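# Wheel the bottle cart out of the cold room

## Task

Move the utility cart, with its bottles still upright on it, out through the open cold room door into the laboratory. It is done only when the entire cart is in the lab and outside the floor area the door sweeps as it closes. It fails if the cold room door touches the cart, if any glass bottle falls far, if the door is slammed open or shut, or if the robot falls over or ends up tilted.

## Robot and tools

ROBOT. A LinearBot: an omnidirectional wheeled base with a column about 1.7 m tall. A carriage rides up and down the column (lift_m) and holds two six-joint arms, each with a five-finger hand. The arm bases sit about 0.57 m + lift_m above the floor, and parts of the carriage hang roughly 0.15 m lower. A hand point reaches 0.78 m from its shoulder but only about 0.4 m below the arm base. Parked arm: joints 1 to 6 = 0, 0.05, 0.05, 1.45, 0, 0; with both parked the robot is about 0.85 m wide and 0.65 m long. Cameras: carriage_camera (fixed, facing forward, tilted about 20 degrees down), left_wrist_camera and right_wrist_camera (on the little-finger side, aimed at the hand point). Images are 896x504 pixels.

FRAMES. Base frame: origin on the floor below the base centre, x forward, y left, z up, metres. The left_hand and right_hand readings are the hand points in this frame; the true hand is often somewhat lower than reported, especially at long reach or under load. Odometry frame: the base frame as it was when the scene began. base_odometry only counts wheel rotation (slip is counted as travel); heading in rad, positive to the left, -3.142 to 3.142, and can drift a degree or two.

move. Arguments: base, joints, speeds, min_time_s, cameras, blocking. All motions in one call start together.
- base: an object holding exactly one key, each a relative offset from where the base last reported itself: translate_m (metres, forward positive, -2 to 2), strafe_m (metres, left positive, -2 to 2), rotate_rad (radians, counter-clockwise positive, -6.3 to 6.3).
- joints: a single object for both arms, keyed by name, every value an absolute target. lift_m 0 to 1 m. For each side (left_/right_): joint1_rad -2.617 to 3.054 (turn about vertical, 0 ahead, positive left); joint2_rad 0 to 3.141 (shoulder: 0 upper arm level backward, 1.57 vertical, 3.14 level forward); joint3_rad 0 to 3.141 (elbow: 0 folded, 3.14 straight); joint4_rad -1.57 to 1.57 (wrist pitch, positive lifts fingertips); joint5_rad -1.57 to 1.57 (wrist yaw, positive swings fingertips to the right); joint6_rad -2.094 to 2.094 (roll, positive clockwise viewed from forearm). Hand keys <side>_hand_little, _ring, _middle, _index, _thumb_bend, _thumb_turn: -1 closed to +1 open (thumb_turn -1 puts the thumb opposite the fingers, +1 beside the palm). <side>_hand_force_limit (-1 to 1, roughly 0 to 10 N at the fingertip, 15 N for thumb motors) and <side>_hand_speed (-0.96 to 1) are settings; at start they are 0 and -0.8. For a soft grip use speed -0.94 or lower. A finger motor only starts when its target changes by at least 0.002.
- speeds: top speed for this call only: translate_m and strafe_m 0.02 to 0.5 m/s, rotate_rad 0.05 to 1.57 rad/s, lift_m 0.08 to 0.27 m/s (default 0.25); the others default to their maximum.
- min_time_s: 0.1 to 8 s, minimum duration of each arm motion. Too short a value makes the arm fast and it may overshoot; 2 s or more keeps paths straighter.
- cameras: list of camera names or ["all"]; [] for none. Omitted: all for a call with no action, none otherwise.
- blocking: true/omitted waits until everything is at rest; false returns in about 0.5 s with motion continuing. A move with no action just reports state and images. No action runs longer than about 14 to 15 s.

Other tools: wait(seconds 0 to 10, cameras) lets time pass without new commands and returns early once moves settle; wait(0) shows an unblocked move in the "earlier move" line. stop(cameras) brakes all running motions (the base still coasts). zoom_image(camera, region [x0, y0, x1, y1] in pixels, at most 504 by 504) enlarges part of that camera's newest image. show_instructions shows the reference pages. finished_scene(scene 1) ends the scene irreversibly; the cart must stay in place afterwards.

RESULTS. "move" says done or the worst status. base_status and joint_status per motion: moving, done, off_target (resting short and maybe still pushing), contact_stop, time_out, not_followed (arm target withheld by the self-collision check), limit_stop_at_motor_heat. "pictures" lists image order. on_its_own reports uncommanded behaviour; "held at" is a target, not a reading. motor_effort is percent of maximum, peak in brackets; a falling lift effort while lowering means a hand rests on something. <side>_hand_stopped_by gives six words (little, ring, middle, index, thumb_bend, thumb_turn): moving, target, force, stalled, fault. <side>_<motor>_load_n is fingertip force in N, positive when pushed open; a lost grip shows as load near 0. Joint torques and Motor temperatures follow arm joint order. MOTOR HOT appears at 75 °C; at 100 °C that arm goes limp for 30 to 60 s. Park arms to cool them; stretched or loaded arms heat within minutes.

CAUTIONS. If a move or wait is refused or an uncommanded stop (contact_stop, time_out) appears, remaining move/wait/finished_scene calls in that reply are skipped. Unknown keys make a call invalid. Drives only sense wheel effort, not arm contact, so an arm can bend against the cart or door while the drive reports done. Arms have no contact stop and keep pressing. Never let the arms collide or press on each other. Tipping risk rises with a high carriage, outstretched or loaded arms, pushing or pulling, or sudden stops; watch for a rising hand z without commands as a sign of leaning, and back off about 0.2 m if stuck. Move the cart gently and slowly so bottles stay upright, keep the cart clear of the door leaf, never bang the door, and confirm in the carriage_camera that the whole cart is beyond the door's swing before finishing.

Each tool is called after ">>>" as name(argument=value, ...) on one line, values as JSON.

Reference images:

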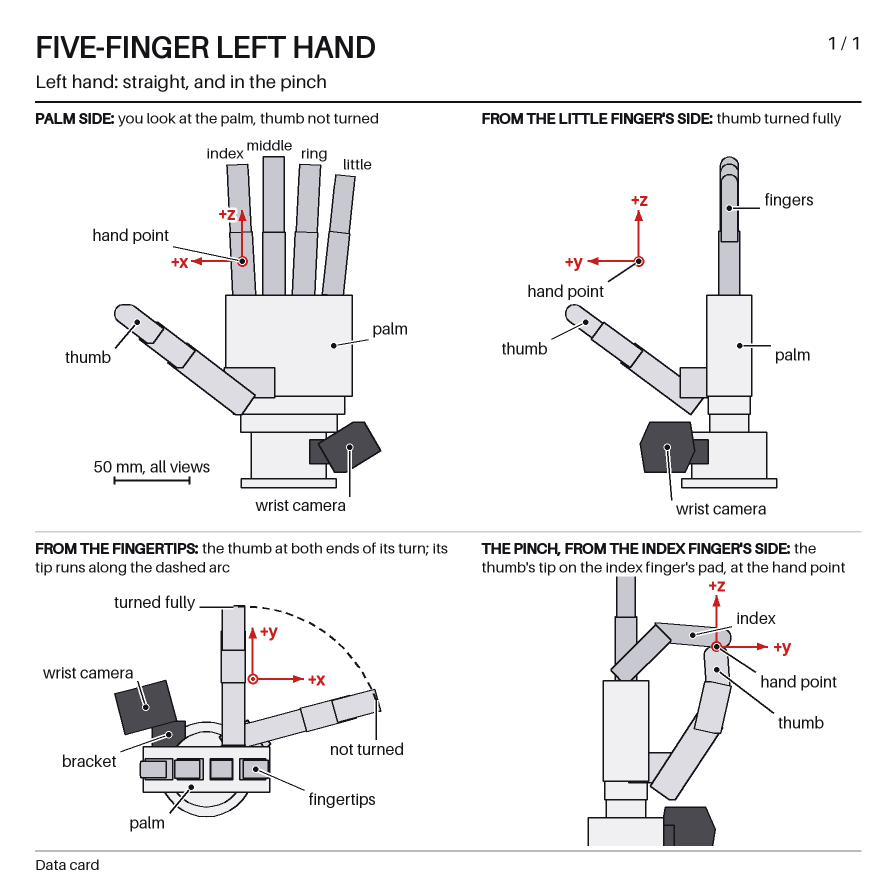

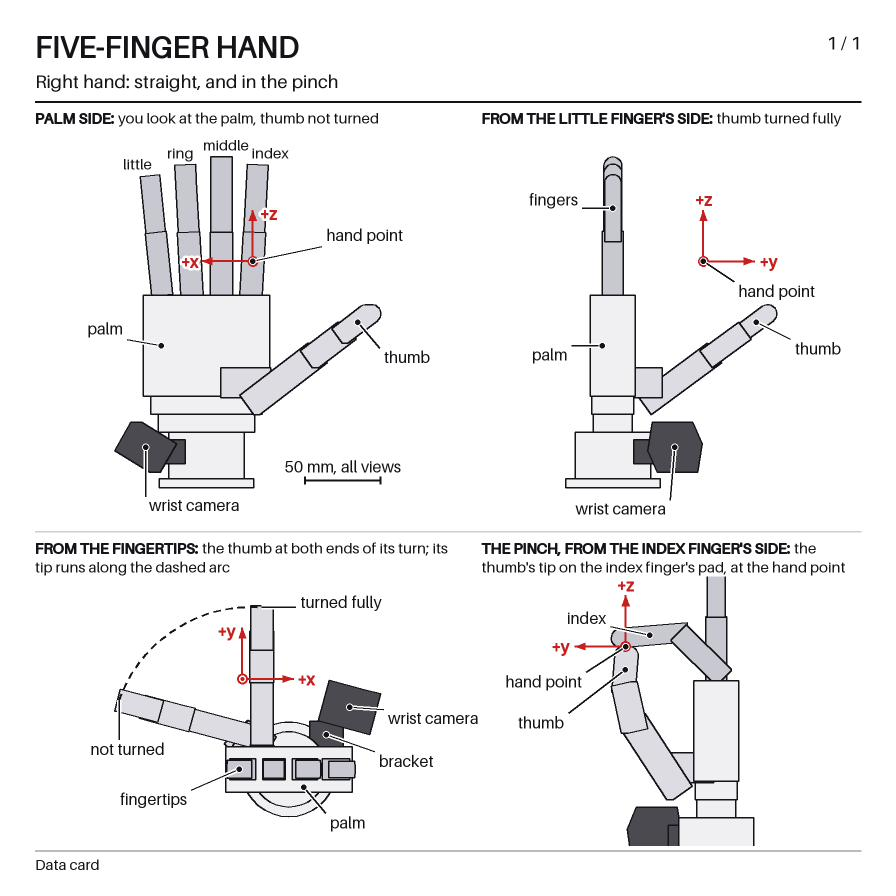

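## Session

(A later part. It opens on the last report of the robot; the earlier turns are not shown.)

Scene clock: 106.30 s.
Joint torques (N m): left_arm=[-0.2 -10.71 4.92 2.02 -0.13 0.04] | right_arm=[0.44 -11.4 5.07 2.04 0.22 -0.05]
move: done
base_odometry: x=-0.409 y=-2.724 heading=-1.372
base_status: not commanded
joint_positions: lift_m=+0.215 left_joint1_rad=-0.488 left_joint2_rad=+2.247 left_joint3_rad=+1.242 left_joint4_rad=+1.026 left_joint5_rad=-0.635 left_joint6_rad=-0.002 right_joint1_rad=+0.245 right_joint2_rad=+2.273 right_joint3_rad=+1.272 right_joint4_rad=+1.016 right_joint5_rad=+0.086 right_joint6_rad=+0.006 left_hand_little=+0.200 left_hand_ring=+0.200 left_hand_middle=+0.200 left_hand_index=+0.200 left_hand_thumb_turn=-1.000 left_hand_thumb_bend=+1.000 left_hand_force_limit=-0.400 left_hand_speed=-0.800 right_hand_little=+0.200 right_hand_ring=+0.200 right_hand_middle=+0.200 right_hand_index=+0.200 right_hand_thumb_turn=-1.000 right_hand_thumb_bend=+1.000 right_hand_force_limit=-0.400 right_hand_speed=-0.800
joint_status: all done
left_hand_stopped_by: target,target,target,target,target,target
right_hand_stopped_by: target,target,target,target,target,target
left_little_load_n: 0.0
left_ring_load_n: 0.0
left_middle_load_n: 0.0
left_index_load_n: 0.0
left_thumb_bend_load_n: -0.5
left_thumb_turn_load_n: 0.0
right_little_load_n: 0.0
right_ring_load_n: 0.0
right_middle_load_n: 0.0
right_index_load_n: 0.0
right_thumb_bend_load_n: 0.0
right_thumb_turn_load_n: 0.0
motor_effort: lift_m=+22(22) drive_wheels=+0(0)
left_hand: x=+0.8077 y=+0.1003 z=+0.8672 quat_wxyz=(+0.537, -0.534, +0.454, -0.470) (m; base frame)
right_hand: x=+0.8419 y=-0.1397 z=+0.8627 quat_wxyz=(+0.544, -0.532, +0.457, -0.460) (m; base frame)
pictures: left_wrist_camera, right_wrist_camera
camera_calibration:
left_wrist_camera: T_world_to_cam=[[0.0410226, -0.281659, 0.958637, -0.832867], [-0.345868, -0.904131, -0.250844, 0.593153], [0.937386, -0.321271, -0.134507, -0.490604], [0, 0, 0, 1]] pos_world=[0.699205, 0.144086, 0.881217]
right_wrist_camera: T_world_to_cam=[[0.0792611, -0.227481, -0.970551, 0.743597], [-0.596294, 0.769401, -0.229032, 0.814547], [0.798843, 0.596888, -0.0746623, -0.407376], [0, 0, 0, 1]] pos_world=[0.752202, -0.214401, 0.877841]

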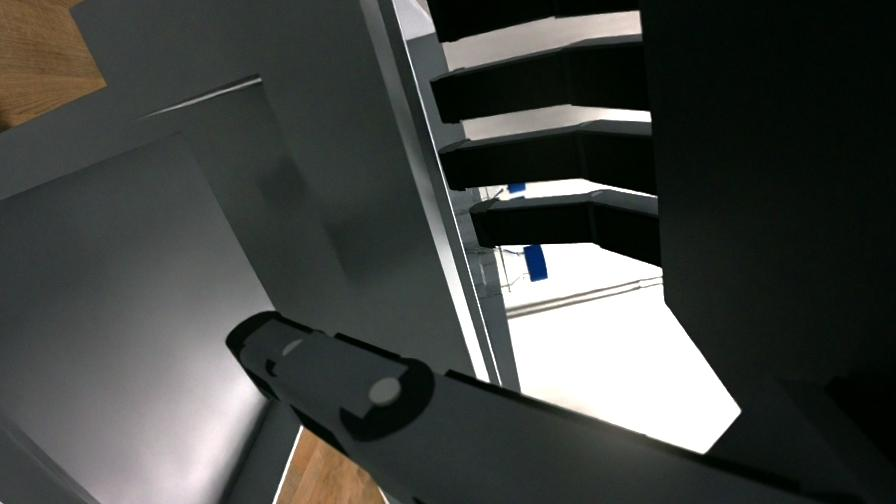

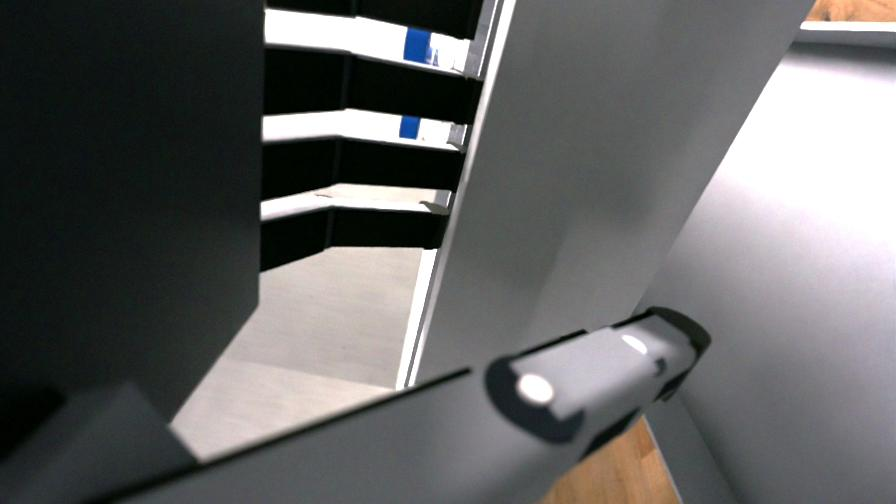

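>>> move(joints={"lift_m": 0.2}, speeds={"lift_m": 0.08}, cameras=["left_wrist_camera", "right_wrist_camera"])

Scene clock: 107.20 s.
Joint torques (N m): left_arm=[-0.39 -10.76 4.7 2.04 -0.12 0.02] | right_arm=[0.5 -11.6 5.03 2.02 0.22 -0.05]
move: done
base_odometry: x=-0.409 y=-2.724 heading=-1.372
base_status: not commanded
joint_positions: lift_m=+0.200 left_joint1_rad=-0.488 left_joint2_rad=+2.248 left_joint3_rad=+1.242 left_joint4_rad=+1.025 left_joint5_rad=-0.635 left_joint6_rad=-0.002 right_joint1_rad=+0.245 right_joint2_rad=+2.274 right_joint3_rad=+1.272 right_joint4_rad=+1.017 right_joint5_rad=+0.086 right_joint6_rad=+0.006 left_hand_little=+0.200 left_hand_ring=+0.200 left_hand_middle=+0.200 left_hand_index=+0.200 left_hand_thumb_turn=-1.000 left_hand_thumb_bend=+1.000 left_hand_force_limit=-0.400 left_hand_speed=-0.800 right_hand_little=+0.200 right_hand_ring=+0.200 right_hand_middle=+0.200 right_hand_index=+0.200 right_hand_thumb_turn=-1.000 right_hand_thumb_bend=+1.000 right_hand_force_limit=-0.400 right_hand_speed=-0.800
joint_status: all done
left_hand_stopped_by: target,target,target,target,target,target
right_hand_stopped_by: target,target,target,target,target,target
left_little_load_n: 0.0
left_ring_load_n: 0.0
left_middle_load_n: 0.0
left_index_load_n: 0.0
left_thumb_bend_load_n: 0.0
left_thumb_turn_load_n: 0.0
right_little_load_n: 0.0
right_ring_load_n: 0.0
right_middle_load_n: 0.0
right_index_load_n: 0.0
right_thumb_bend_load_n: 0.0
right_thumb_turn_load_n: 0.0
motor_effort: lift_m=+22(23) drive_wheels=+0(0)
left_hand: x=+0.8076 y=+0.1003 z=+0.8510 quat_wxyz=(+0.536, -0.534, +0.455, -0.469) (m; base frame)
right_hand: x=+0.8419 y=-0.1397 z=+0.8471 quat_wxyz=(+0.544, -0.532, +0.457, -0.460) (m; base frame)
pictures: left_wrist_camera, right_wrist_camera
camera_calibration:
left_wrist_camera: T_world_to_cam=[[0.0436499, -0.282964, 0.958137, -0.818933], [-0.346551, -0.903791, -0.251127, 0.589827], [0.937015, -0.321082, -0.137512, -0.48981], [0, 0, 0, 1]] pos_world=[0.699111, 0.144082, 0.865417]
right_wrist_camera: T_world_to_cam=[[0.078888, -0.227631, -0.970547, 0.728702], [-0.596376, 0.76937, -0.228922, 0.810935], [0.798819, 0.59687, -0.0750598, -0.408186], [0, 0, 0, 1]] pos_world=[0.752203, -0.2144, 0.862242]

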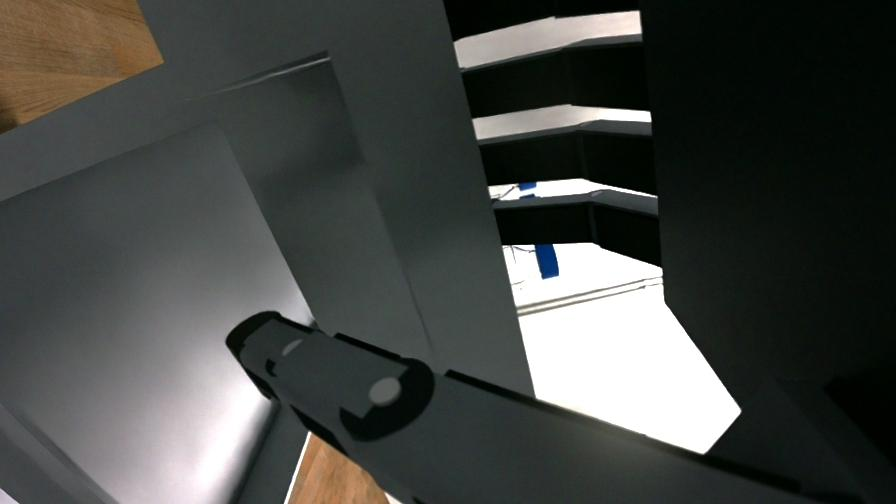

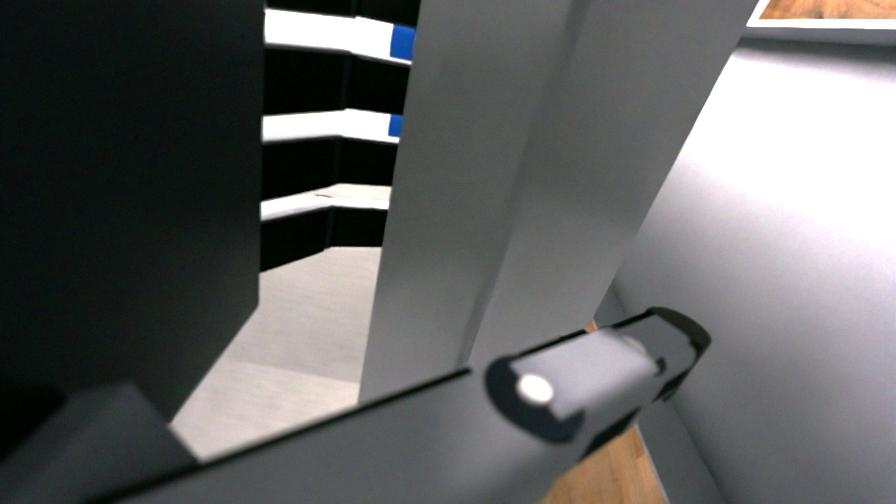

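>>> move(joints={"lift_m": 0.186}, speeds={"lift_m": 0.08})

>>> move(joints={"left_hand_index": -0.7, "left_hand_middle": -0.7, "left_hand_ring": -0.7, "left_hand_little": -0.7, "right_hand_index": -0.7, "right_hand_middle": -0.7, "right_hand_ring": -0.7, "right_hand_little": -0.7}, cameras=["left_wrist_camera", "right_wrist_camera"])

Scene clock: 108.20 s.
Joint torques (N m): left_arm=[-0.29 -11.02 4.92 2.06 -0.14 0.05] | right_arm=[0.49 -11.66 5.11 2.03 0.22 -0.05]
Motor temperatures (°C): left_arm=[28 53 48 43 24 22] | right_arm=[22 45 44 45 25 26]
move: done
base_odometry: x=-0.409 y=-2.724 heading=-1.372
base_status: not commanded
joint_positions: lift_m=+0.186 left_joint1_rad=-0.488 left_joint2_rad=+2.249 left_joint3_rad=+1.242 left_joint4_rad=+1.024 left_joint5_rad=-0.635 left_joint6_rad=-0.002 right_joint1_rad=+0.245 right_joint2_rad=+2.275 right_joint3_rad=+1.272 right_joint4_rad=+1.017 right_joint5_rad=+0.086 right_joint6_rad=+0.006 left_hand_little=+0.200 left_hand_ring=+0.200 left_hand_middle=+0.200 left_hand_index=+0.200 left_hand_thumb_turn=-1.000 left_hand_thumb_bend=+1.000 left_hand_force_limit=-0.400 left_hand_speed=-0.800 right_hand_little=+0.200 right_hand_ring=+0.200 right_hand_middle=+0.200 right_hand_index=+0.200 right_hand_thumb_turn=-1.000 right_hand_thumb_bend=+1.000 right_hand_force_limit=-0.400 right_hand_speed=-0.800
joint_status: all done
left_hand_stopped_by: target,target,target,target,target,target
right_hand_stopped_by: target,target,target,target,target,target
left_little_load_n: 0.0
left_ring_load_n: 0.0
left_middle_load_n: 0.0
left_index_load_n: 0.0
left_thumb_bend_load_n: -0.5
left_thumb_turn_load_n: 0.0
right_little_load_n: 0.0
right_ring_load_n: 0.0
right_middle_load_n: 0.0
right_index_load_n: 0.0
right_thumb_bend_load_n: 0.0
right_thumb_turn_load_n: 0.0
motor_effort: lift_m=+23(23) drive_wheels=+0(0)
left_hand: x=+0.8075 y=+0.1004 z=+0.8361 quat_wxyz=(+0.536, -0.535, +0.456, -0.468) (m; base frame)
right_hand: x=+0.8418 y=-0.1397 z=+0.8324 quat_wxyz=(+0.543, -0.533, +0.458, -0.460) (m; base frame)
pictures: none

Scene clock: 110.07 s.
Joint torques (N m): left_arm=[-0.53 -11.07 4.9 1.82 -0.01 0.01] | right_arm=[0.49 -11.67 5.14 2 0.22 -0.06]
move: off_target
base_odometry: x=-0.409 y=-2.724 heading=-1.372
base_status: not commanded
joint_positions: lift_m=+0.186 left_joint1_rad=-0.487 left_joint2_rad=+2.249 left_joint3_rad=+1.242 left_joint4_rad=+1.043 left_joint5_rad=-0.644 left_joint6_rad=+0.001 right_joint1_rad=+0.245 right_joint2_rad=+2.275 right_joint3_rad=+1.272 right_joint4_rad=+1.018 right_joint5_rad=+0.086 right_joint6_rad=+0.006 left_hand_little=-0.205 left_hand_ring=-0.185 left_hand_middle=-0.205 left_hand_index=-0.204 left_hand_thumb_turn=-1.000 left_hand_thumb_bend=+1.000 left_hand_force_limit=-0.400 left_hand_speed=-0.800 right_hand_little=-0.351 right_hand_ring=-0.315 right_hand_middle=-0.277 right_hand_index=-0.240 right_hand_thumb_turn=-1.000 right_hand_thumb_bend=+1.000 right_hand_force_limit=-0.400 right_hand_speed=-0.800
joint_status: left_hand_little off_target (ended at -0.205, target -0.700); left_hand_ring off_target (ended at -0.185, target -0.700); left_hand_middle off_target (ended at -0.205, target -0.700); left_hand_index off_target (ended at -0.204, target -0.700); right_hand_little off_target (ended at -0.351, target -0.700); right_hand_ring off_target (ended at -0.315, target -0.700); right_hand_middle off_target (ended at -0.277, target -0.700); right_hand_index off_target (ended at -0.240, target -0.700)
left_hand_stopped_by: force,force,force,force,target,target
right_hand_stopped_by: force,force,force,force,target,target
left_little_load_n: -0.5
left_ring_load_n: 0.0
left_middle_load_n: 0.0
left_index_load_n: 0.0
left_thumb_bend_load_n: 0.0
left_thumb_turn_load_n: 0.0
right_little_load_n: 3.5
right_ring_load_n: 0.5
right_middle_load_n: 0.0
right_index_load_n: 0.0
right_thumb_bend_load_n: 0.0
right_thumb_turn_load_n: 0.0
motor_effort: lift_m=+23(23) drive_wheels=+0(0)
left_hand: x=+0.8086 y=+0.1025 z=+0.8408 quat_wxyz=(+0.541, -0.535, +0.447, -0.471) (m; base frame)
right_hand: x=+0.8419 y=-0.1396 z=+0.8327 quat_wxyz=(+0.544, -0.532, +0.457, -0.460) (m; base frame)
pictures: left_wrist_camera, right_wrist_camera
camera_calibration:
left_wrist_camera: T_world_to_cam=[[0.0324942, -0.277622, 0.960141, -0.801824], [-0.33384, -0.90849, -0.251389, 0.579994], [0.942069, -0.312365, -0.122202, -0.509414], [0, 0, 0, 1]] pos_world=[0.699583, 0.145192, 0.853417]
right_wrist_camera: T_world_to_cam=[[0.0789749, -0.227594, -0.970548, 0.714565], [-0.596701, 0.76912, -0.228913, 0.80786], [0.798568, 0.597206, -0.0750642, -0.409089], [0, 0, 0, 1]] pos_world=[0.752304, -0.214401, 0.847742]

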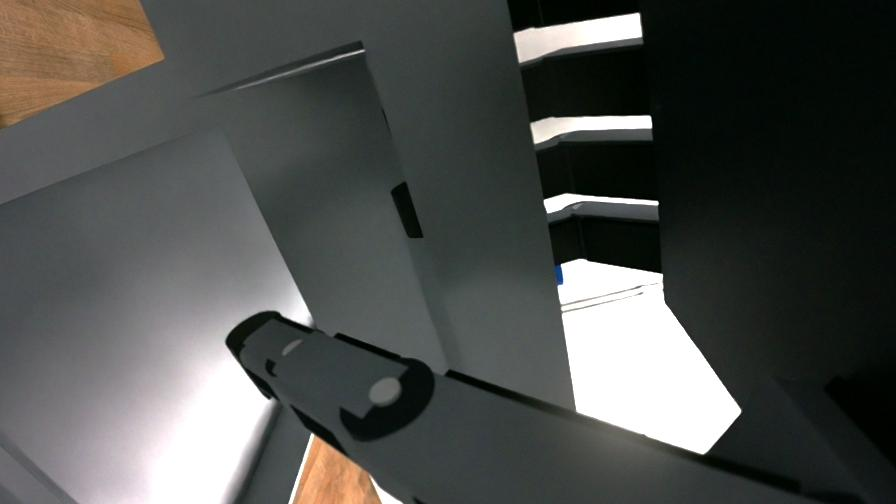

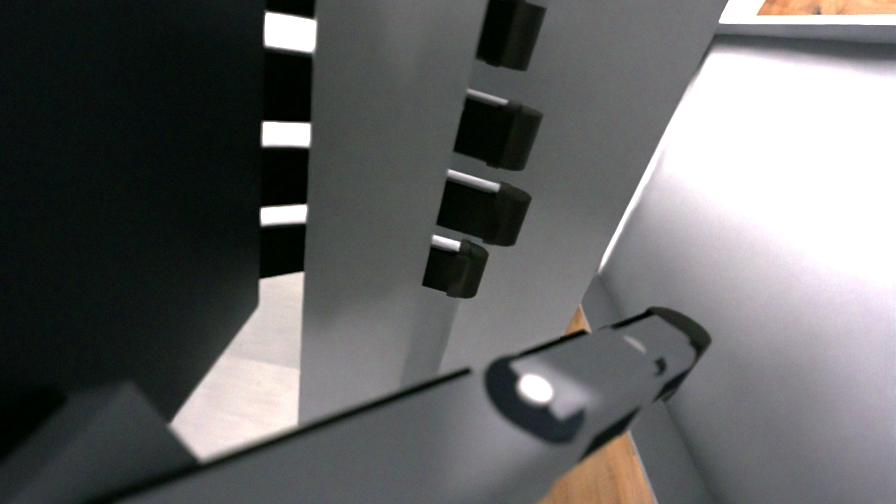

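>>> move(joints={"left_hand_thumb_bend": -0.6, "right_hand_thumb_bend": -0.6}, cameras=["left_wrist_camera", "right_wrist_camera"])

Scene clock: 116.23 s.
Joint torques (N m): left_arm=[-0.43 -10.88 4.77 1.89 0 -0.11] | right_arm=[0.5 -11.66 5.14 2 0.23 -0.05]
move: off_target
base_odometry: x=-0.409 y=-2.724 heading=-1.372
base_status: not commanded
joint_positions: lift_m=+0.186 left_joint1_rad=-0.487 left_joint2_rad=+2.249 left_joint3_rad=+1.242 left_joint4_rad=+1.043 left_joint5_rad=-0.644 left_joint6_rad=+0.013 right_joint1_rad=+0.245 right_joint2_rad=+2.275 right_joint3_rad=+1.272 right_joint4_rad=+1.018 right_joint5_rad=+0.086 right_joint6_rad=+0.006 left_hand_little=-0.205 left_hand_ring=-0.185 left_hand_middle=-0.205 left_hand_index=-0.204 left_hand_thumb_turn=-1.000 left_hand_thumb_bend=+0.250 left_hand_force_limit=-0.400 left_hand_speed=-0.800 right_hand_little=-0.351 right_hand_ring=-0.315 right_hand_middle=-0.276 right_hand_index=-0.240 right_hand_thumb_turn=-0.999 right_hand_thumb_bend=+0.270 right_hand_force_limit=-0.400 right_hand_speed=-0.800
joint_status: left_hand_thumb_bend off_target (ended at +0.250, target -0.600); right_hand_thumb_bend off_target (ended at +0.270, target -0.600)
left_hand_stopped_by: force,force,force,force,force,target
right_hand_stopped_by: force,force,force,force,force,target
left_little_load_n: 2.0
left_ring_load_n: 0.0
left_middle_load_n: 0.0
left_index_load_n: 0.0
left_thumb_bend_load_n: 3.0
left_thumb_turn_load_n: 0.5
right_little_load_n: 3.5
right_ring_load_n: 0.5
right_middle_load_n: 3.0
right_index_load_n: 0.0
right_thumb_bend_load_n: 4.5
right_thumb_turn_load_n: 1.0
motor_effort: lift_m=+23(23) drive_wheels=+0(1)
left_hand: x=+0.8085 y=+0.1032 z=+0.8404 quat_wxyz=(+0.543, -0.532, +0.450, -0.468) (m; base frame)
right_hand: x=+0.8419 y=-0.1396 z=+0.8327 quat_wxyz=(+0.544, -0.532, +0.457, -0.460) (m; base frame)
pictures: left_wrist_camera, right_wrist_camera
camera_calibration:
left_wrist_camera: T_world_to_cam=[[0.0343253, -0.288777, 0.956781, -0.79873], [-0.334008, -0.905613, -0.261351, 0.588759], [0.941945, -0.310602, -0.127539, -0.504722], [0, 0, 0, 1]] pos_world=[0.699488, 0.145765, 0.85371]
right_wrist_camera: T_world_to_cam=[[0.0789749, -0.227594, -0.970548, 0.714565], [-0.596701, 0.76912, -0.228913, 0.80786], [0.798568, 0.597206, -0.0750642, -0.409089], [0, 0, 0, 1]] pos_world=[0.752304, -0.214401, 0.847742]

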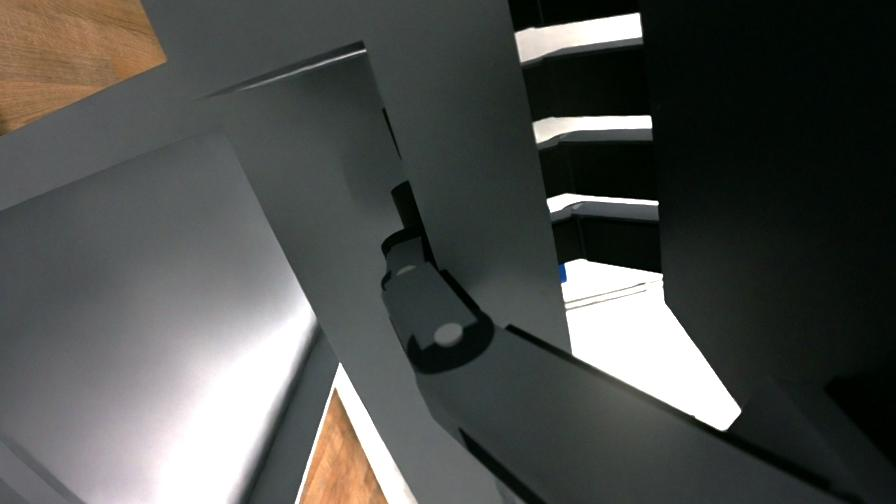

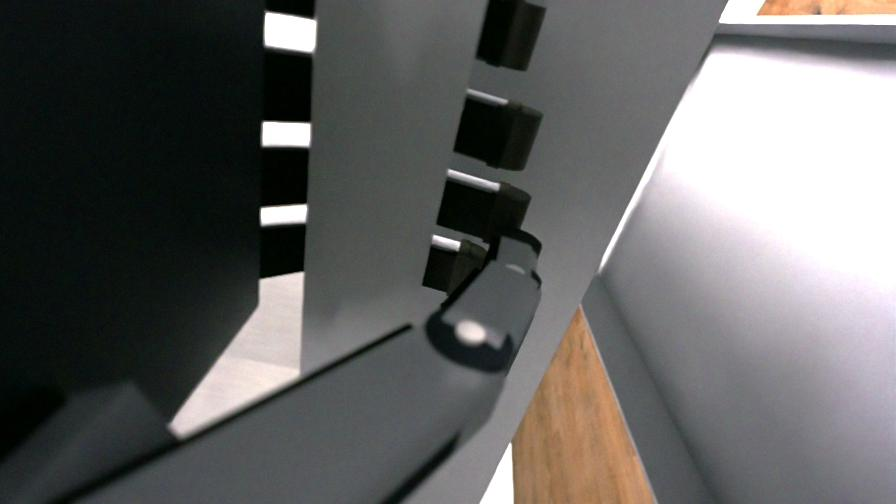

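>>> move(base={"translate_m": -0.12}, speeds={"translate_m": 0.05}, cameras=["carriage_camera", "left_wrist_camera", "right_wrist_camera"])

Scene clock: 119.47 s.
Joint torques (N m): left_arm=[0.46 -10.82 5.14 1.8 0.38 -0.22] | right_arm=[0.5 -11.67 5.09 2 0.3 -0.05]
move: done
base_odometry: x=-0.433 y=-2.606 heading=-1.372
base_status: done
joint_positions: lift_m=+0.186 left_joint1_rad=-0.496 left_joint2_rad=+2.249 left_joint3_rad=+1.239 left_joint4_rad=+1.044 left_joint5_rad=-0.677 left_joint6_rad=+0.021 right_joint1_rad=+0.245 right_joint2_rad=+2.275 right_joint3_rad=+1.273 right_joint4_rad=+1.017 right_joint5_rad=+0.078 right_joint6_rad=+0.006 left_hand_little=-0.205 left_hand_ring=-0.185 left_hand_middle=-0.205 left_hand_index=-0.204 left_hand_thumb_turn=-1.000 left_hand_thumb_bend=+0.250 left_hand_force_limit=-0.400 left_hand_speed=-0.800 right_hand_little=-0.351 right_hand_ring=-0.315 right_hand_middle=-0.276 right_hand_index=-0.240 right_hand_thumb_turn=-0.999 right_hand_thumb_bend=+0.270 right_hand_force_limit=-0.400 right_hand_speed=-0.800
joint_status: not commanded
left_hand_stopped_by: force,force,force,force,force,target
right_hand_stopped_by: force,force,force,force,force,target
left_little_load_n: -0.5
left_ring_load_n: 0.5
left_middle_load_n: 0.0
left_index_load_n: 0.0
left_thumb_bend_load_n: 1.5
left_thumb_turn_load_n: -1.5
right_little_load_n: 7.0
right_ring_load_n: 1.0
right_middle_load_n: 3.0
right_index_load_n: 0.0
right_thumb_bend_load_n: 4.5
right_thumb_turn_load_n: 0.5
motor_effort: lift_m=+23(23) drive_wheels=-1(8)
left_hand: x=+0.8058 y=+0.1048 z=+0.8390 quat_wxyz=(+0.550, -0.536, +0.447, -0.459) (m; base frame)
right_hand: x=+0.8414 y=-0.1382 z=+0.8325 quat_wxyz=(+0.545, -0.534, +0.455, -0.458) (m; base frame)
pictures: carriage_camera, left_wrist_camera, right_wrist_camera
camera_calibration:
carriage_camera: T_world_to_cam=[[0.0212449, -0.999772, 0.00219066, -0.00431457], [-0.314563, -0.00876421, -0.949196, 1.13876], [0.948999, 0.0194765, -0.314677, 0.253377], [0, 0, 0, 1]] pos_world=[0.117848, 0.000731852, 1.16065]
left_wrist_camera: T_world_to_cam=[[0.044598, -0.294964, 0.954467, -0.802533], [-0.313297, -0.911348, -0.267, 0.577569], [0.948607, -0.287124, -0.133056, -0.505024], [0, 0, 0, 1]] pos_world=[0.695811, 0.144643, 0.853006]
right_wrist_camera: T_world_to_cam=[[0.080051, -0.227271, -0.970536, 0.713986], [-0.602657, 0.764516, -0.228735, 0.810665], [0.793975, 0.603211, -0.0757661, -0.404324], [0, 0, 0, 1]] pos_world=[0.752421, -0.213606, 0.847743]

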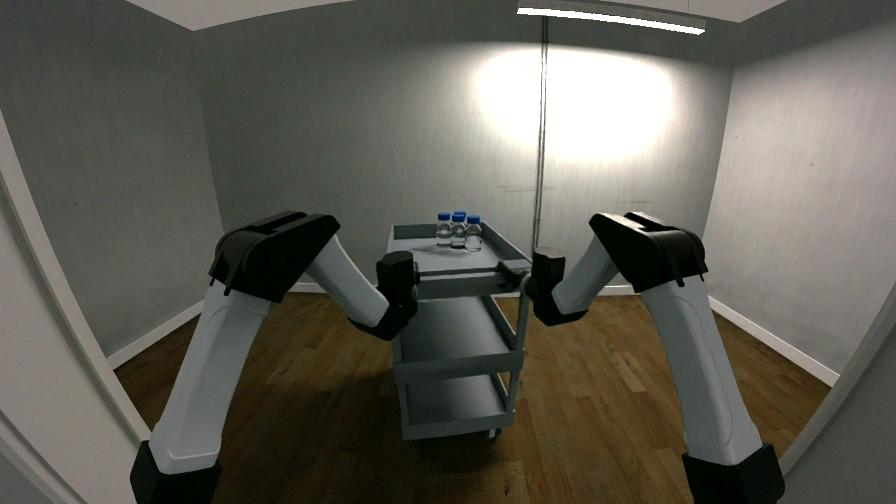

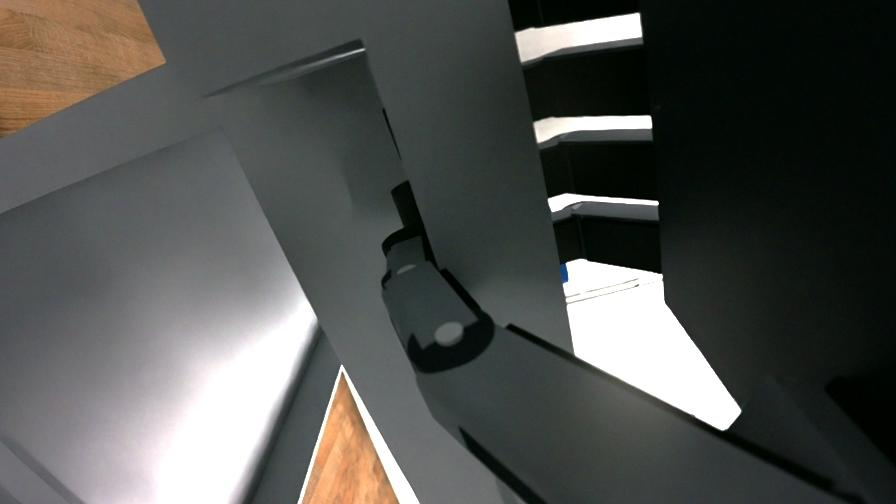

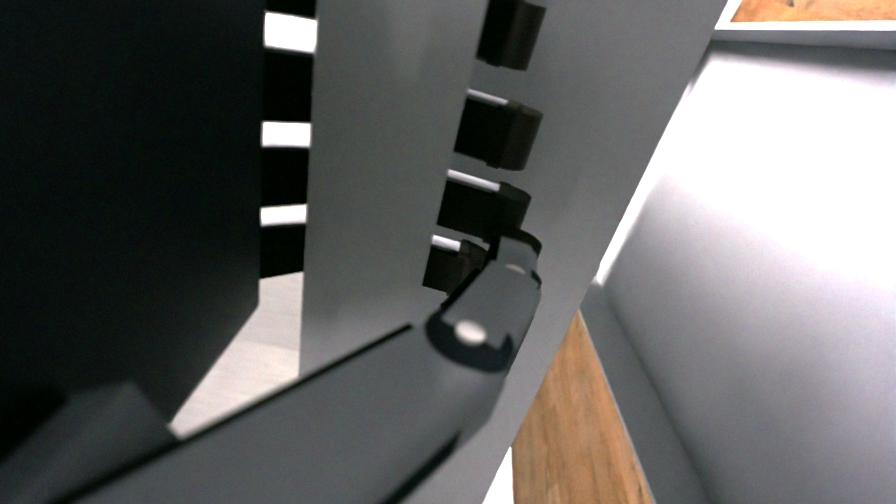

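>>> move(base={"translate_m": -0.5}, speeds={"translate_m": 0.1}, cameras=["carriage_camera"])

Scene clock: 125.47 s.
Joint torques (N m): left_arm=[1.44 -10.73 5.16 1.87 -0.24 -0.12] | right_arm=[0.72 -11.79 4.89 2.02 0.03 -0.04]
move: done
base_odometry: x=-0.532 y=-2.116 heading=-1.372
base_status: done
joint_positions: lift_m=+0.186 left_joint1_rad=-0.507 left_joint2_rad=+2.249 left_joint3_rad=+1.239 left_joint4_rad=+1.046 left_joint5_rad=-0.621 left_joint6_rad=+0.014 right_joint1_rad=+0.242 right_joint2_rad=+2.276 right_joint3_rad=+1.275 right_joint4_rad=+1.016 right_joint5_rad=+0.107 right_joint6_rad=+0.005 left_hand_little=-0.205 left_hand_ring=-0.185 left_hand_middle=-0.205 left_hand_index=-0.204 left_hand_thumb_turn=-1.000 left_hand_thumb_bend=+0.250 left_hand_force_limit=-0.400 left_hand_speed=-0.800 right_hand_little=-0.351 right_hand_ring=-0.315 right_hand_middle=-0.276 right_hand_index=-0.240 right_hand_thumb_turn=-0.999 right_hand_thumb_bend=+0.270 right_hand_force_limit=-0.400 right_hand_speed=-0.800
joint_status: not commanded
left_hand_stopped_by: force,force,force,force,force,target
right_hand_stopped_by: force,force,force,force,force,target
left_little_load_n: -2.5
left_ring_load_n: 0.0
left_middle_load_n: 0.0
left_index_load_n: 2.0
left_thumb_bend_load_n: 3.0
left_thumb_turn_load_n: 1.0
right_little_load_n: 0.0
right_ring_load_n: 0.0
right_middle_load_n: 2.5
right_index_load_n: 0.0
right_thumb_bend_load_n: 4.5
right_thumb_turn_load_n: 0.5
motor_effort: lift_m=+23(23) drive_wheels=-2(8)
left_hand: x=+0.8036 y=+0.0872 z=+0.8399 quat_wxyz=(+0.534, -0.521, +0.462, -0.479) (m; base frame)
right_hand: x=+0.8441 y=-0.1450 z=+0.8329 quat_wxyz=(+0.538, -0.527, +0.463, -0.467) (m; base frame)
pictures: carriage_camera
camera_calibration:
carriage_camera: T_world_to_cam=[[0.0212449, -0.999772, 0.00219066, -0.00431457], [-0.314563, -0.00876421, -0.949196, 1.13876], [0.948999, 0.0194765, -0.314677, 0.253377], [0, 0, 0, 1]] pos_world=[0.117848, 0.000731852, 1.16065]

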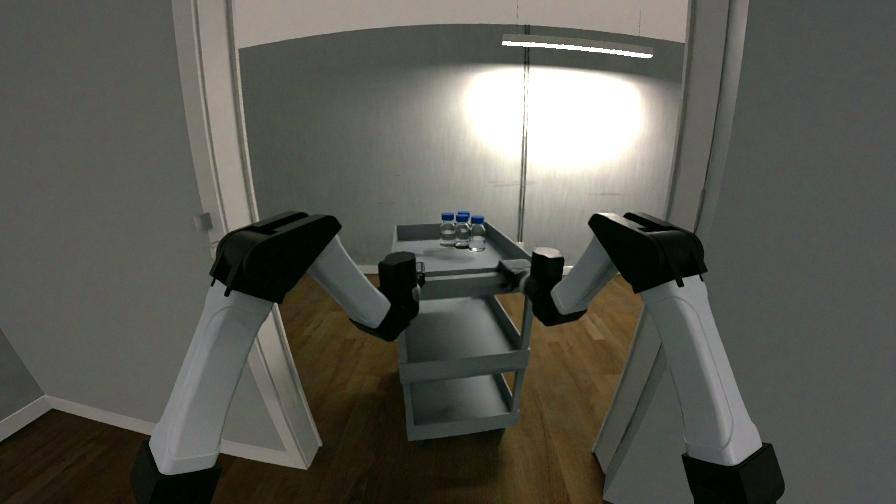

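>>> move(base={"translate_m": -0.5}, speeds={"translate_m": 0.12}, cameras=["carriage_camera"])

Scene clock: 130.97 s.
Joint torques (N m): left_arm=[1.78 -10.86 5.14 1.83 -0.46 -0.11] | right_arm=[0.59 -11.79 4.92 2.04 0.12 -0.04]
Motor temperatures (°C): left_arm=[28 55 47 42 24 22] | right_arm=[22 48 43 45 25 26]
move: done
base_odometry: x=-0.631 y=-1.626 heading=-1.372
base_status: done
joint_positions: lift_m=+0.186 left_joint1_rad=-0.511 left_joint2_rad=+2.249 left_joint3_rad=+1.239 left_joint4_rad=+1.046 left_joint5_rad=-0.606 left_joint6_rad=+0.013 right_joint1_rad=+0.243 right_joint2_rad=+2.276 right_joint3_rad=+1.275 right_joint4_rad=+1.016 right_joint5_rad=+0.097 right_joint6_rad=+0.005 left_hand_little=-0.205 left_hand_ring=-0.185 left_hand_middle=-0.205 left_hand_index=-0.204 left_hand_thumb_turn=-1.000 left_hand_thumb_bend=+0.250 left_hand_force_limit=-0.400 left_hand_speed=-0.800 right_hand_little=-0.351 right_hand_ring=-0.315 right_hand_middle=-0.276 right_hand_index=-0.240 right_hand_thumb_turn=-0.999 right_hand_thumb_bend=+0.270 right_hand_force_limit=-0.400 right_hand_speed=-0.800
joint_status: not commanded
left_hand_stopped_by: force,force,force,force,force,target
right_hand_stopped_by: force,force,force,force,force,target
left_little_load_n: -3.5
left_ring_load_n: 0.0
left_middle_load_n: 0.0
left_index_load_n: 5.0
left_thumb_bend_load_n: 3.0
left_thumb_turn_load_n: 0.5
right_little_load_n: 0.0
right_ring_load_n: 0.0
right_middle_load_n: 2.5
right_index_load_n: 0.0
right_thumb_bend_load_n: 4.5
right_thumb_turn_load_n: 1.0
motor_effort: lift_m=+23(23) drive_wheels=-2(8)
left_hand: x=+0.8026 y=+0.0819 z=+0.8400 quat_wxyz=(+0.529, -0.517, +0.467, -0.484) (m; base frame)
right_hand: x=+0.8434 y=-0.1426 z=+0.8329 quat_wxyz=(+0.541, -0.530, +0.460, -0.464) (m; base frame)
pictures: carriage_camera
camera_calibration:
carriage_camera: T_world_to_cam=[[0.0212449, -0.999772, 0.00219066, -0.00431457], [-0.314563, -0.00876421, -0.949196, 1.13876], [0.948999, 0.0194765, -0.314677, 0.253377], [0, 0, 0, 1]] pos_world=[0.117848, 0.000731852, 1.16065]

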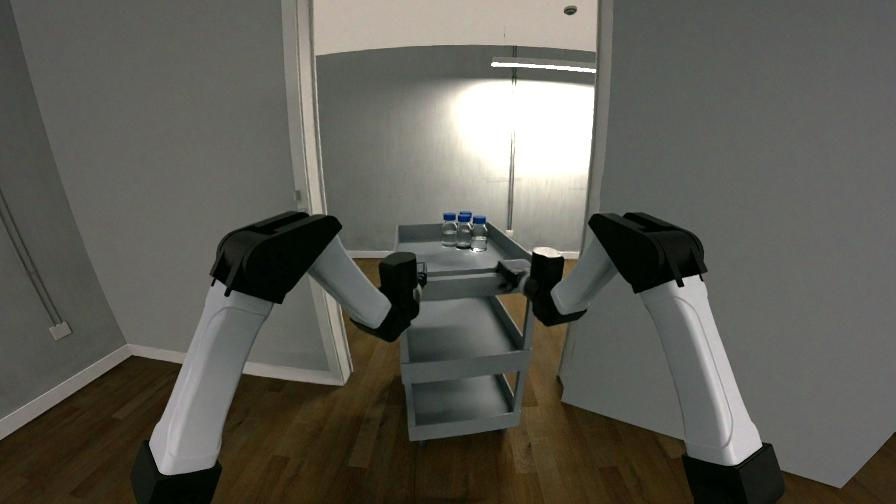

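>>> move(base={"translate_m": -0.9}, speeds={"translate_m": 0.15}, cameras=["carriage_camera", "left_wrist_camera"])

Scene clock: 138.90 s.
Joint torques (N m): left_arm=[1.88 -10.99 5.09 1.89 -0.57 -0.07] | right_arm=[0.5 -11.79 4.89 2 0.12 -0.04]
Motor temperatures (°C): left_arm=[28 55 46 42 24 22] | right_arm=[22 49 43 46 25 26]
move: done
base_odometry: x=-0.809 y=-0.744 heading=-1.372
base_status: done
joint_positions: lift_m=+0.186 left_joint1_rad=-0.512 left_joint2_rad=+2.249 left_joint3_rad=+1.239 left_joint4_rad=+1.046 left_joint5_rad=-0.592 left_joint6_rad=+0.011 right_joint1_rad=+0.244 right_joint2_rad=+2.276 right_joint3_rad=+1.275 right_joint4_rad=+1.016 right_joint5_rad=+0.097 right_joint6_rad=+0.005 left_hand_little=-0.205 left_hand_ring=-0.185 left_hand_middle=-0.205 left_hand_index=-0.204 left_hand_thumb_turn=-1.000 left_hand_thumb_bend=+0.250 left_hand_force_limit=-0.400 left_hand_speed=-0.800 right_hand_little=-0.351 right_hand_ring=-0.315 right_hand_middle=-0.276 right_hand_index=-0.240 right_hand_thumb_turn=-0.999 right_hand_thumb_bend=+0.270 right_hand_force_limit=-0.400 right_hand_speed=-0.800
joint_status: not commanded
left_hand_stopped_by: force,force,force,force,force,target
right_hand_stopped_by: force,force,force,force,force,target
left_little_load_n: -2.0
left_ring_load_n: 0.0
left_middle_load_n: 0.0
left_index_load_n: 4.0
left_thumb_bend_load_n: 4.0
left_thumb_turn_load_n: 0.0
right_little_load_n: 0.0
right_ring_load_n: 0.0
right_middle_load_n: 2.5
right_index_load_n: 0.0
right_thumb_bend_load_n: 4.5
right_thumb_turn_load_n: 0.5
motor_effort: lift_m=+23(23) drive_wheels=-2(8)
left_hand: x=+0.8021 y=+0.0783 z=+0.8401 quat_wxyz=(+0.525, -0.514, +0.470, -0.489) (m; base frame)
right_hand: x=+0.8433 y=-0.1422 z=+0.8329 quat_wxyz=(+0.541, -0.530, +0.460, -0.464) (m; base frame)
pictures: carriage_camera, left_wrist_camera
camera_calibration:
carriage_camera: T_world_to_cam=[[0.0212449, -0.999772, 0.00219066, -0.00431457], [-0.314563, -0.00876421, -0.949196, 1.13876], [0.948999, 0.0194765, -0.314677, 0.253377], [0, 0, 0, 1]] pos_world=[0.117848, 0.000731852, 1.16065]
left_wrist_camera: T_world_to_cam=[[0.0110316, -0.289862, 0.957005, -0.786794], [-0.402102, -0.877558, -0.261164, 0.616226], [0.915528, -0.381933, -0.126235, -0.480784], [0, 0, 0, 1]] pos_world=[0.696637, 0.129085, 0.85321]

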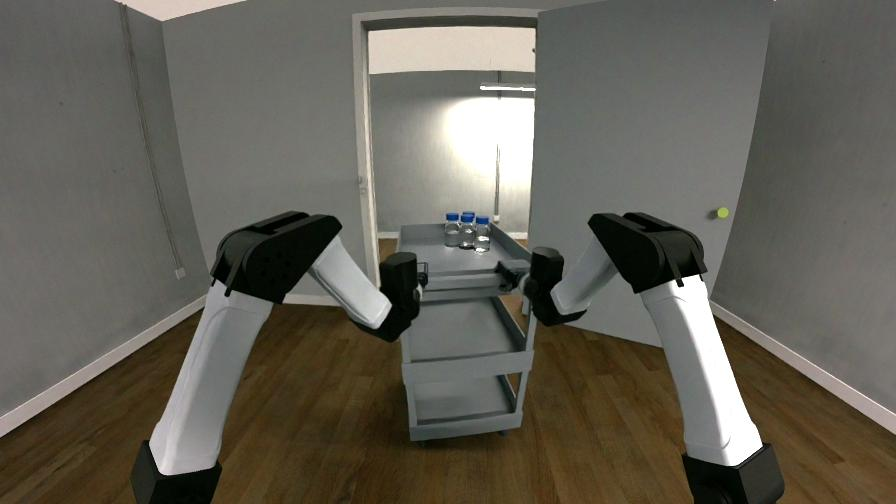

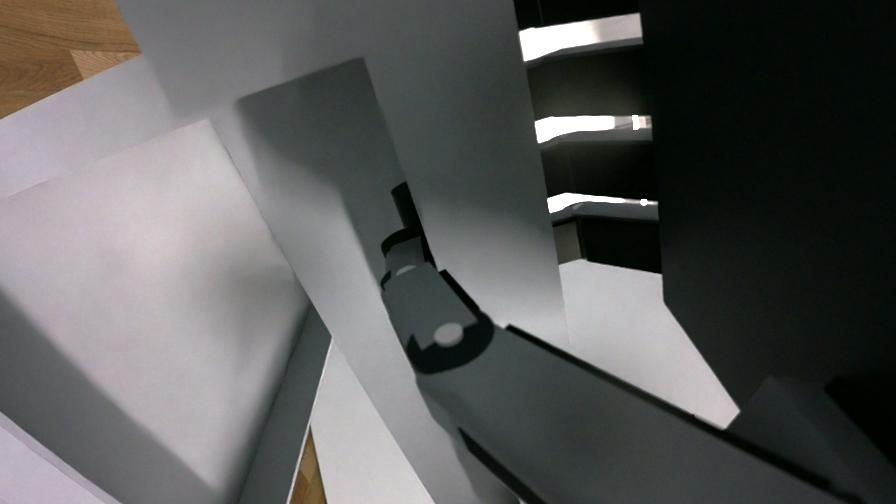

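>>> move(base={"translate_m": -0.9}, speeds={"translate_m": 0.15}, cameras=["carriage_camera", "left_wrist_camera"])

Scene clock: 146.83 s.
Joint torques (N m): left_arm=[2.25 -10.85 5.14 1.84 -0.73 -0.09] | right_arm=[0.5 -11.77 4.83 2 0.12 -0.04]
Motor temperatures (°C): left_arm=[28 55 46 42 25 22] | right_arm=[22 49 43 46 25 26]
move: done
base_odometry: x=-0.987 y=+0.139 heading=-1.372
base_status: done
joint_positions: lift_m=+0.186 left_joint1_rad=-0.515 left_joint2_rad=+2.249 left_joint3_rad=+1.239 left_joint4_rad=+1.046 left_joint5_rad=-0.580 left_joint6_rad=+0.010 right_joint1_rad=+0.244 right_joint2_rad=+2.276 right_joint3_rad=+1.275 right_joint4_rad=+1.016 right_joint5_rad=+0.098 right_joint6_rad=+0.005 left_hand_little=-0.205 left_hand_ring=-0.185 left_hand_middle=-0.205 left_hand_index=-0.204 left_hand_thumb_turn=-1.000 left_hand_thumb_bend=+0.250 left_hand_force_limit=-0.400 left_hand_speed=-0.800 right_hand_little=-0.351 right_hand_ring=-0.315 right_hand_middle=-0.276 right_hand_index=-0.240 right_hand_thumb_turn=-0.999 right_hand_thumb_bend=+0.270 right_hand_force_limit=-0.400 right_hand_speed=-0.800
joint_status: not commanded
left_hand_stopped_by: force,force,force,force,force,target
right_hand_stopped_by: force,force,force,force,force,target
left_little_load_n: -0.5
left_ring_load_n: 0.0
left_middle_load_n: 0.0
left_index_load_n: 3.0
left_thumb_bend_load_n: 4.0
left_thumb_turn_load_n: -1.0
right_little_load_n: 0.0
right_ring_load_n: 0.0
right_middle_load_n: 3.0
right_index_load_n: 0.0
right_thumb_bend_load_n: 4.5
right_thumb_turn_load_n: 0.5
motor_effort: lift_m=+23(23) drive_wheels=-2(9)
left_hand: x=+0.8014 y=+0.0744 z=+0.8402 quat_wxyz=(+0.521, -0.511, +0.474, -0.493) (m; base frame)
right_hand: x=+0.8432 y=-0.1420 z=+0.8329 quat_wxyz=(+0.541, -0.530, +0.460, -0.464) (m; base frame)
pictures: carriage_camera, left_wrist_camera
camera_calibration:
carriage_camera: T_world_to_cam=[[0.0212449, -0.999772, 0.00219066, -0.00431457], [-0.314563, -0.00876421, -0.949196, 1.13876], [0.948999, 0.0194765, -0.314677, 0.253377], [0, 0, 0, 1]] pos_world=[0.117848, 0.000731852, 1.16065]
left_wrist_camera: T_world_to_cam=[[0.006469, -0.289337, 0.957205, -0.784519], [-0.415058, -0.871652, -0.260672, 0.622108], [0.909772, -0.39561, -0.125731, -0.476429], [0, 0, 0, 1]] pos_world=[0.696727, 0.126791, 0.853211]

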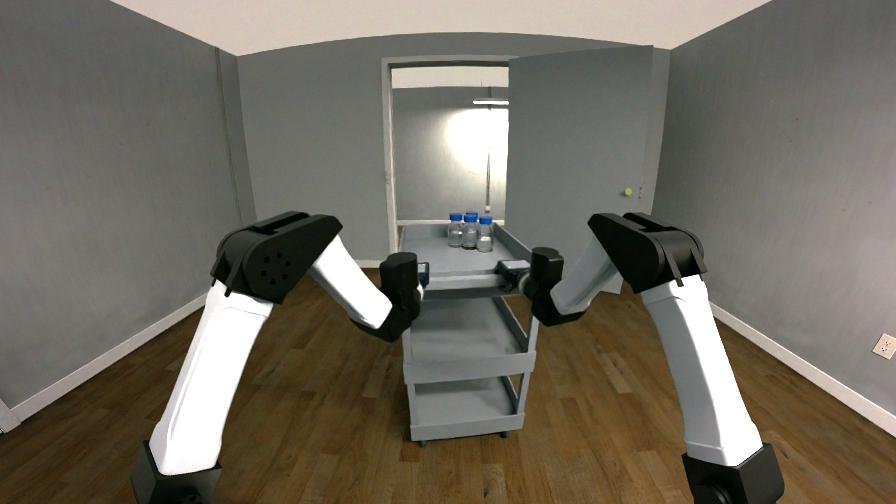

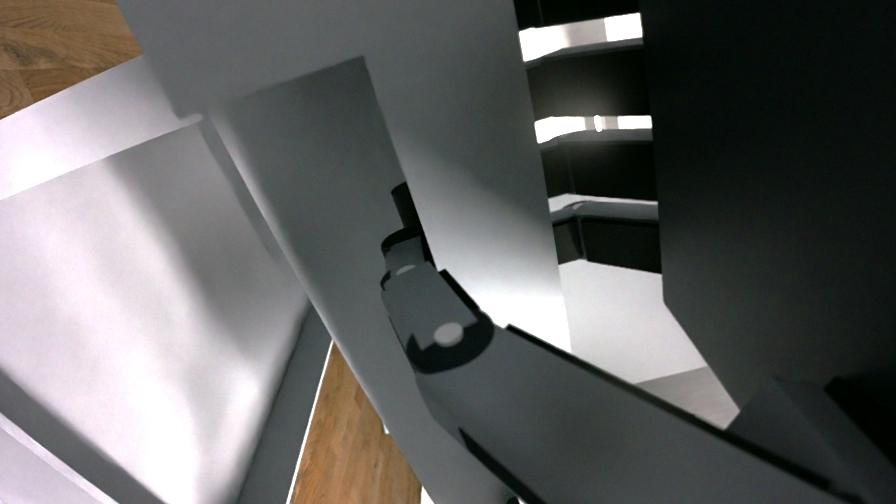

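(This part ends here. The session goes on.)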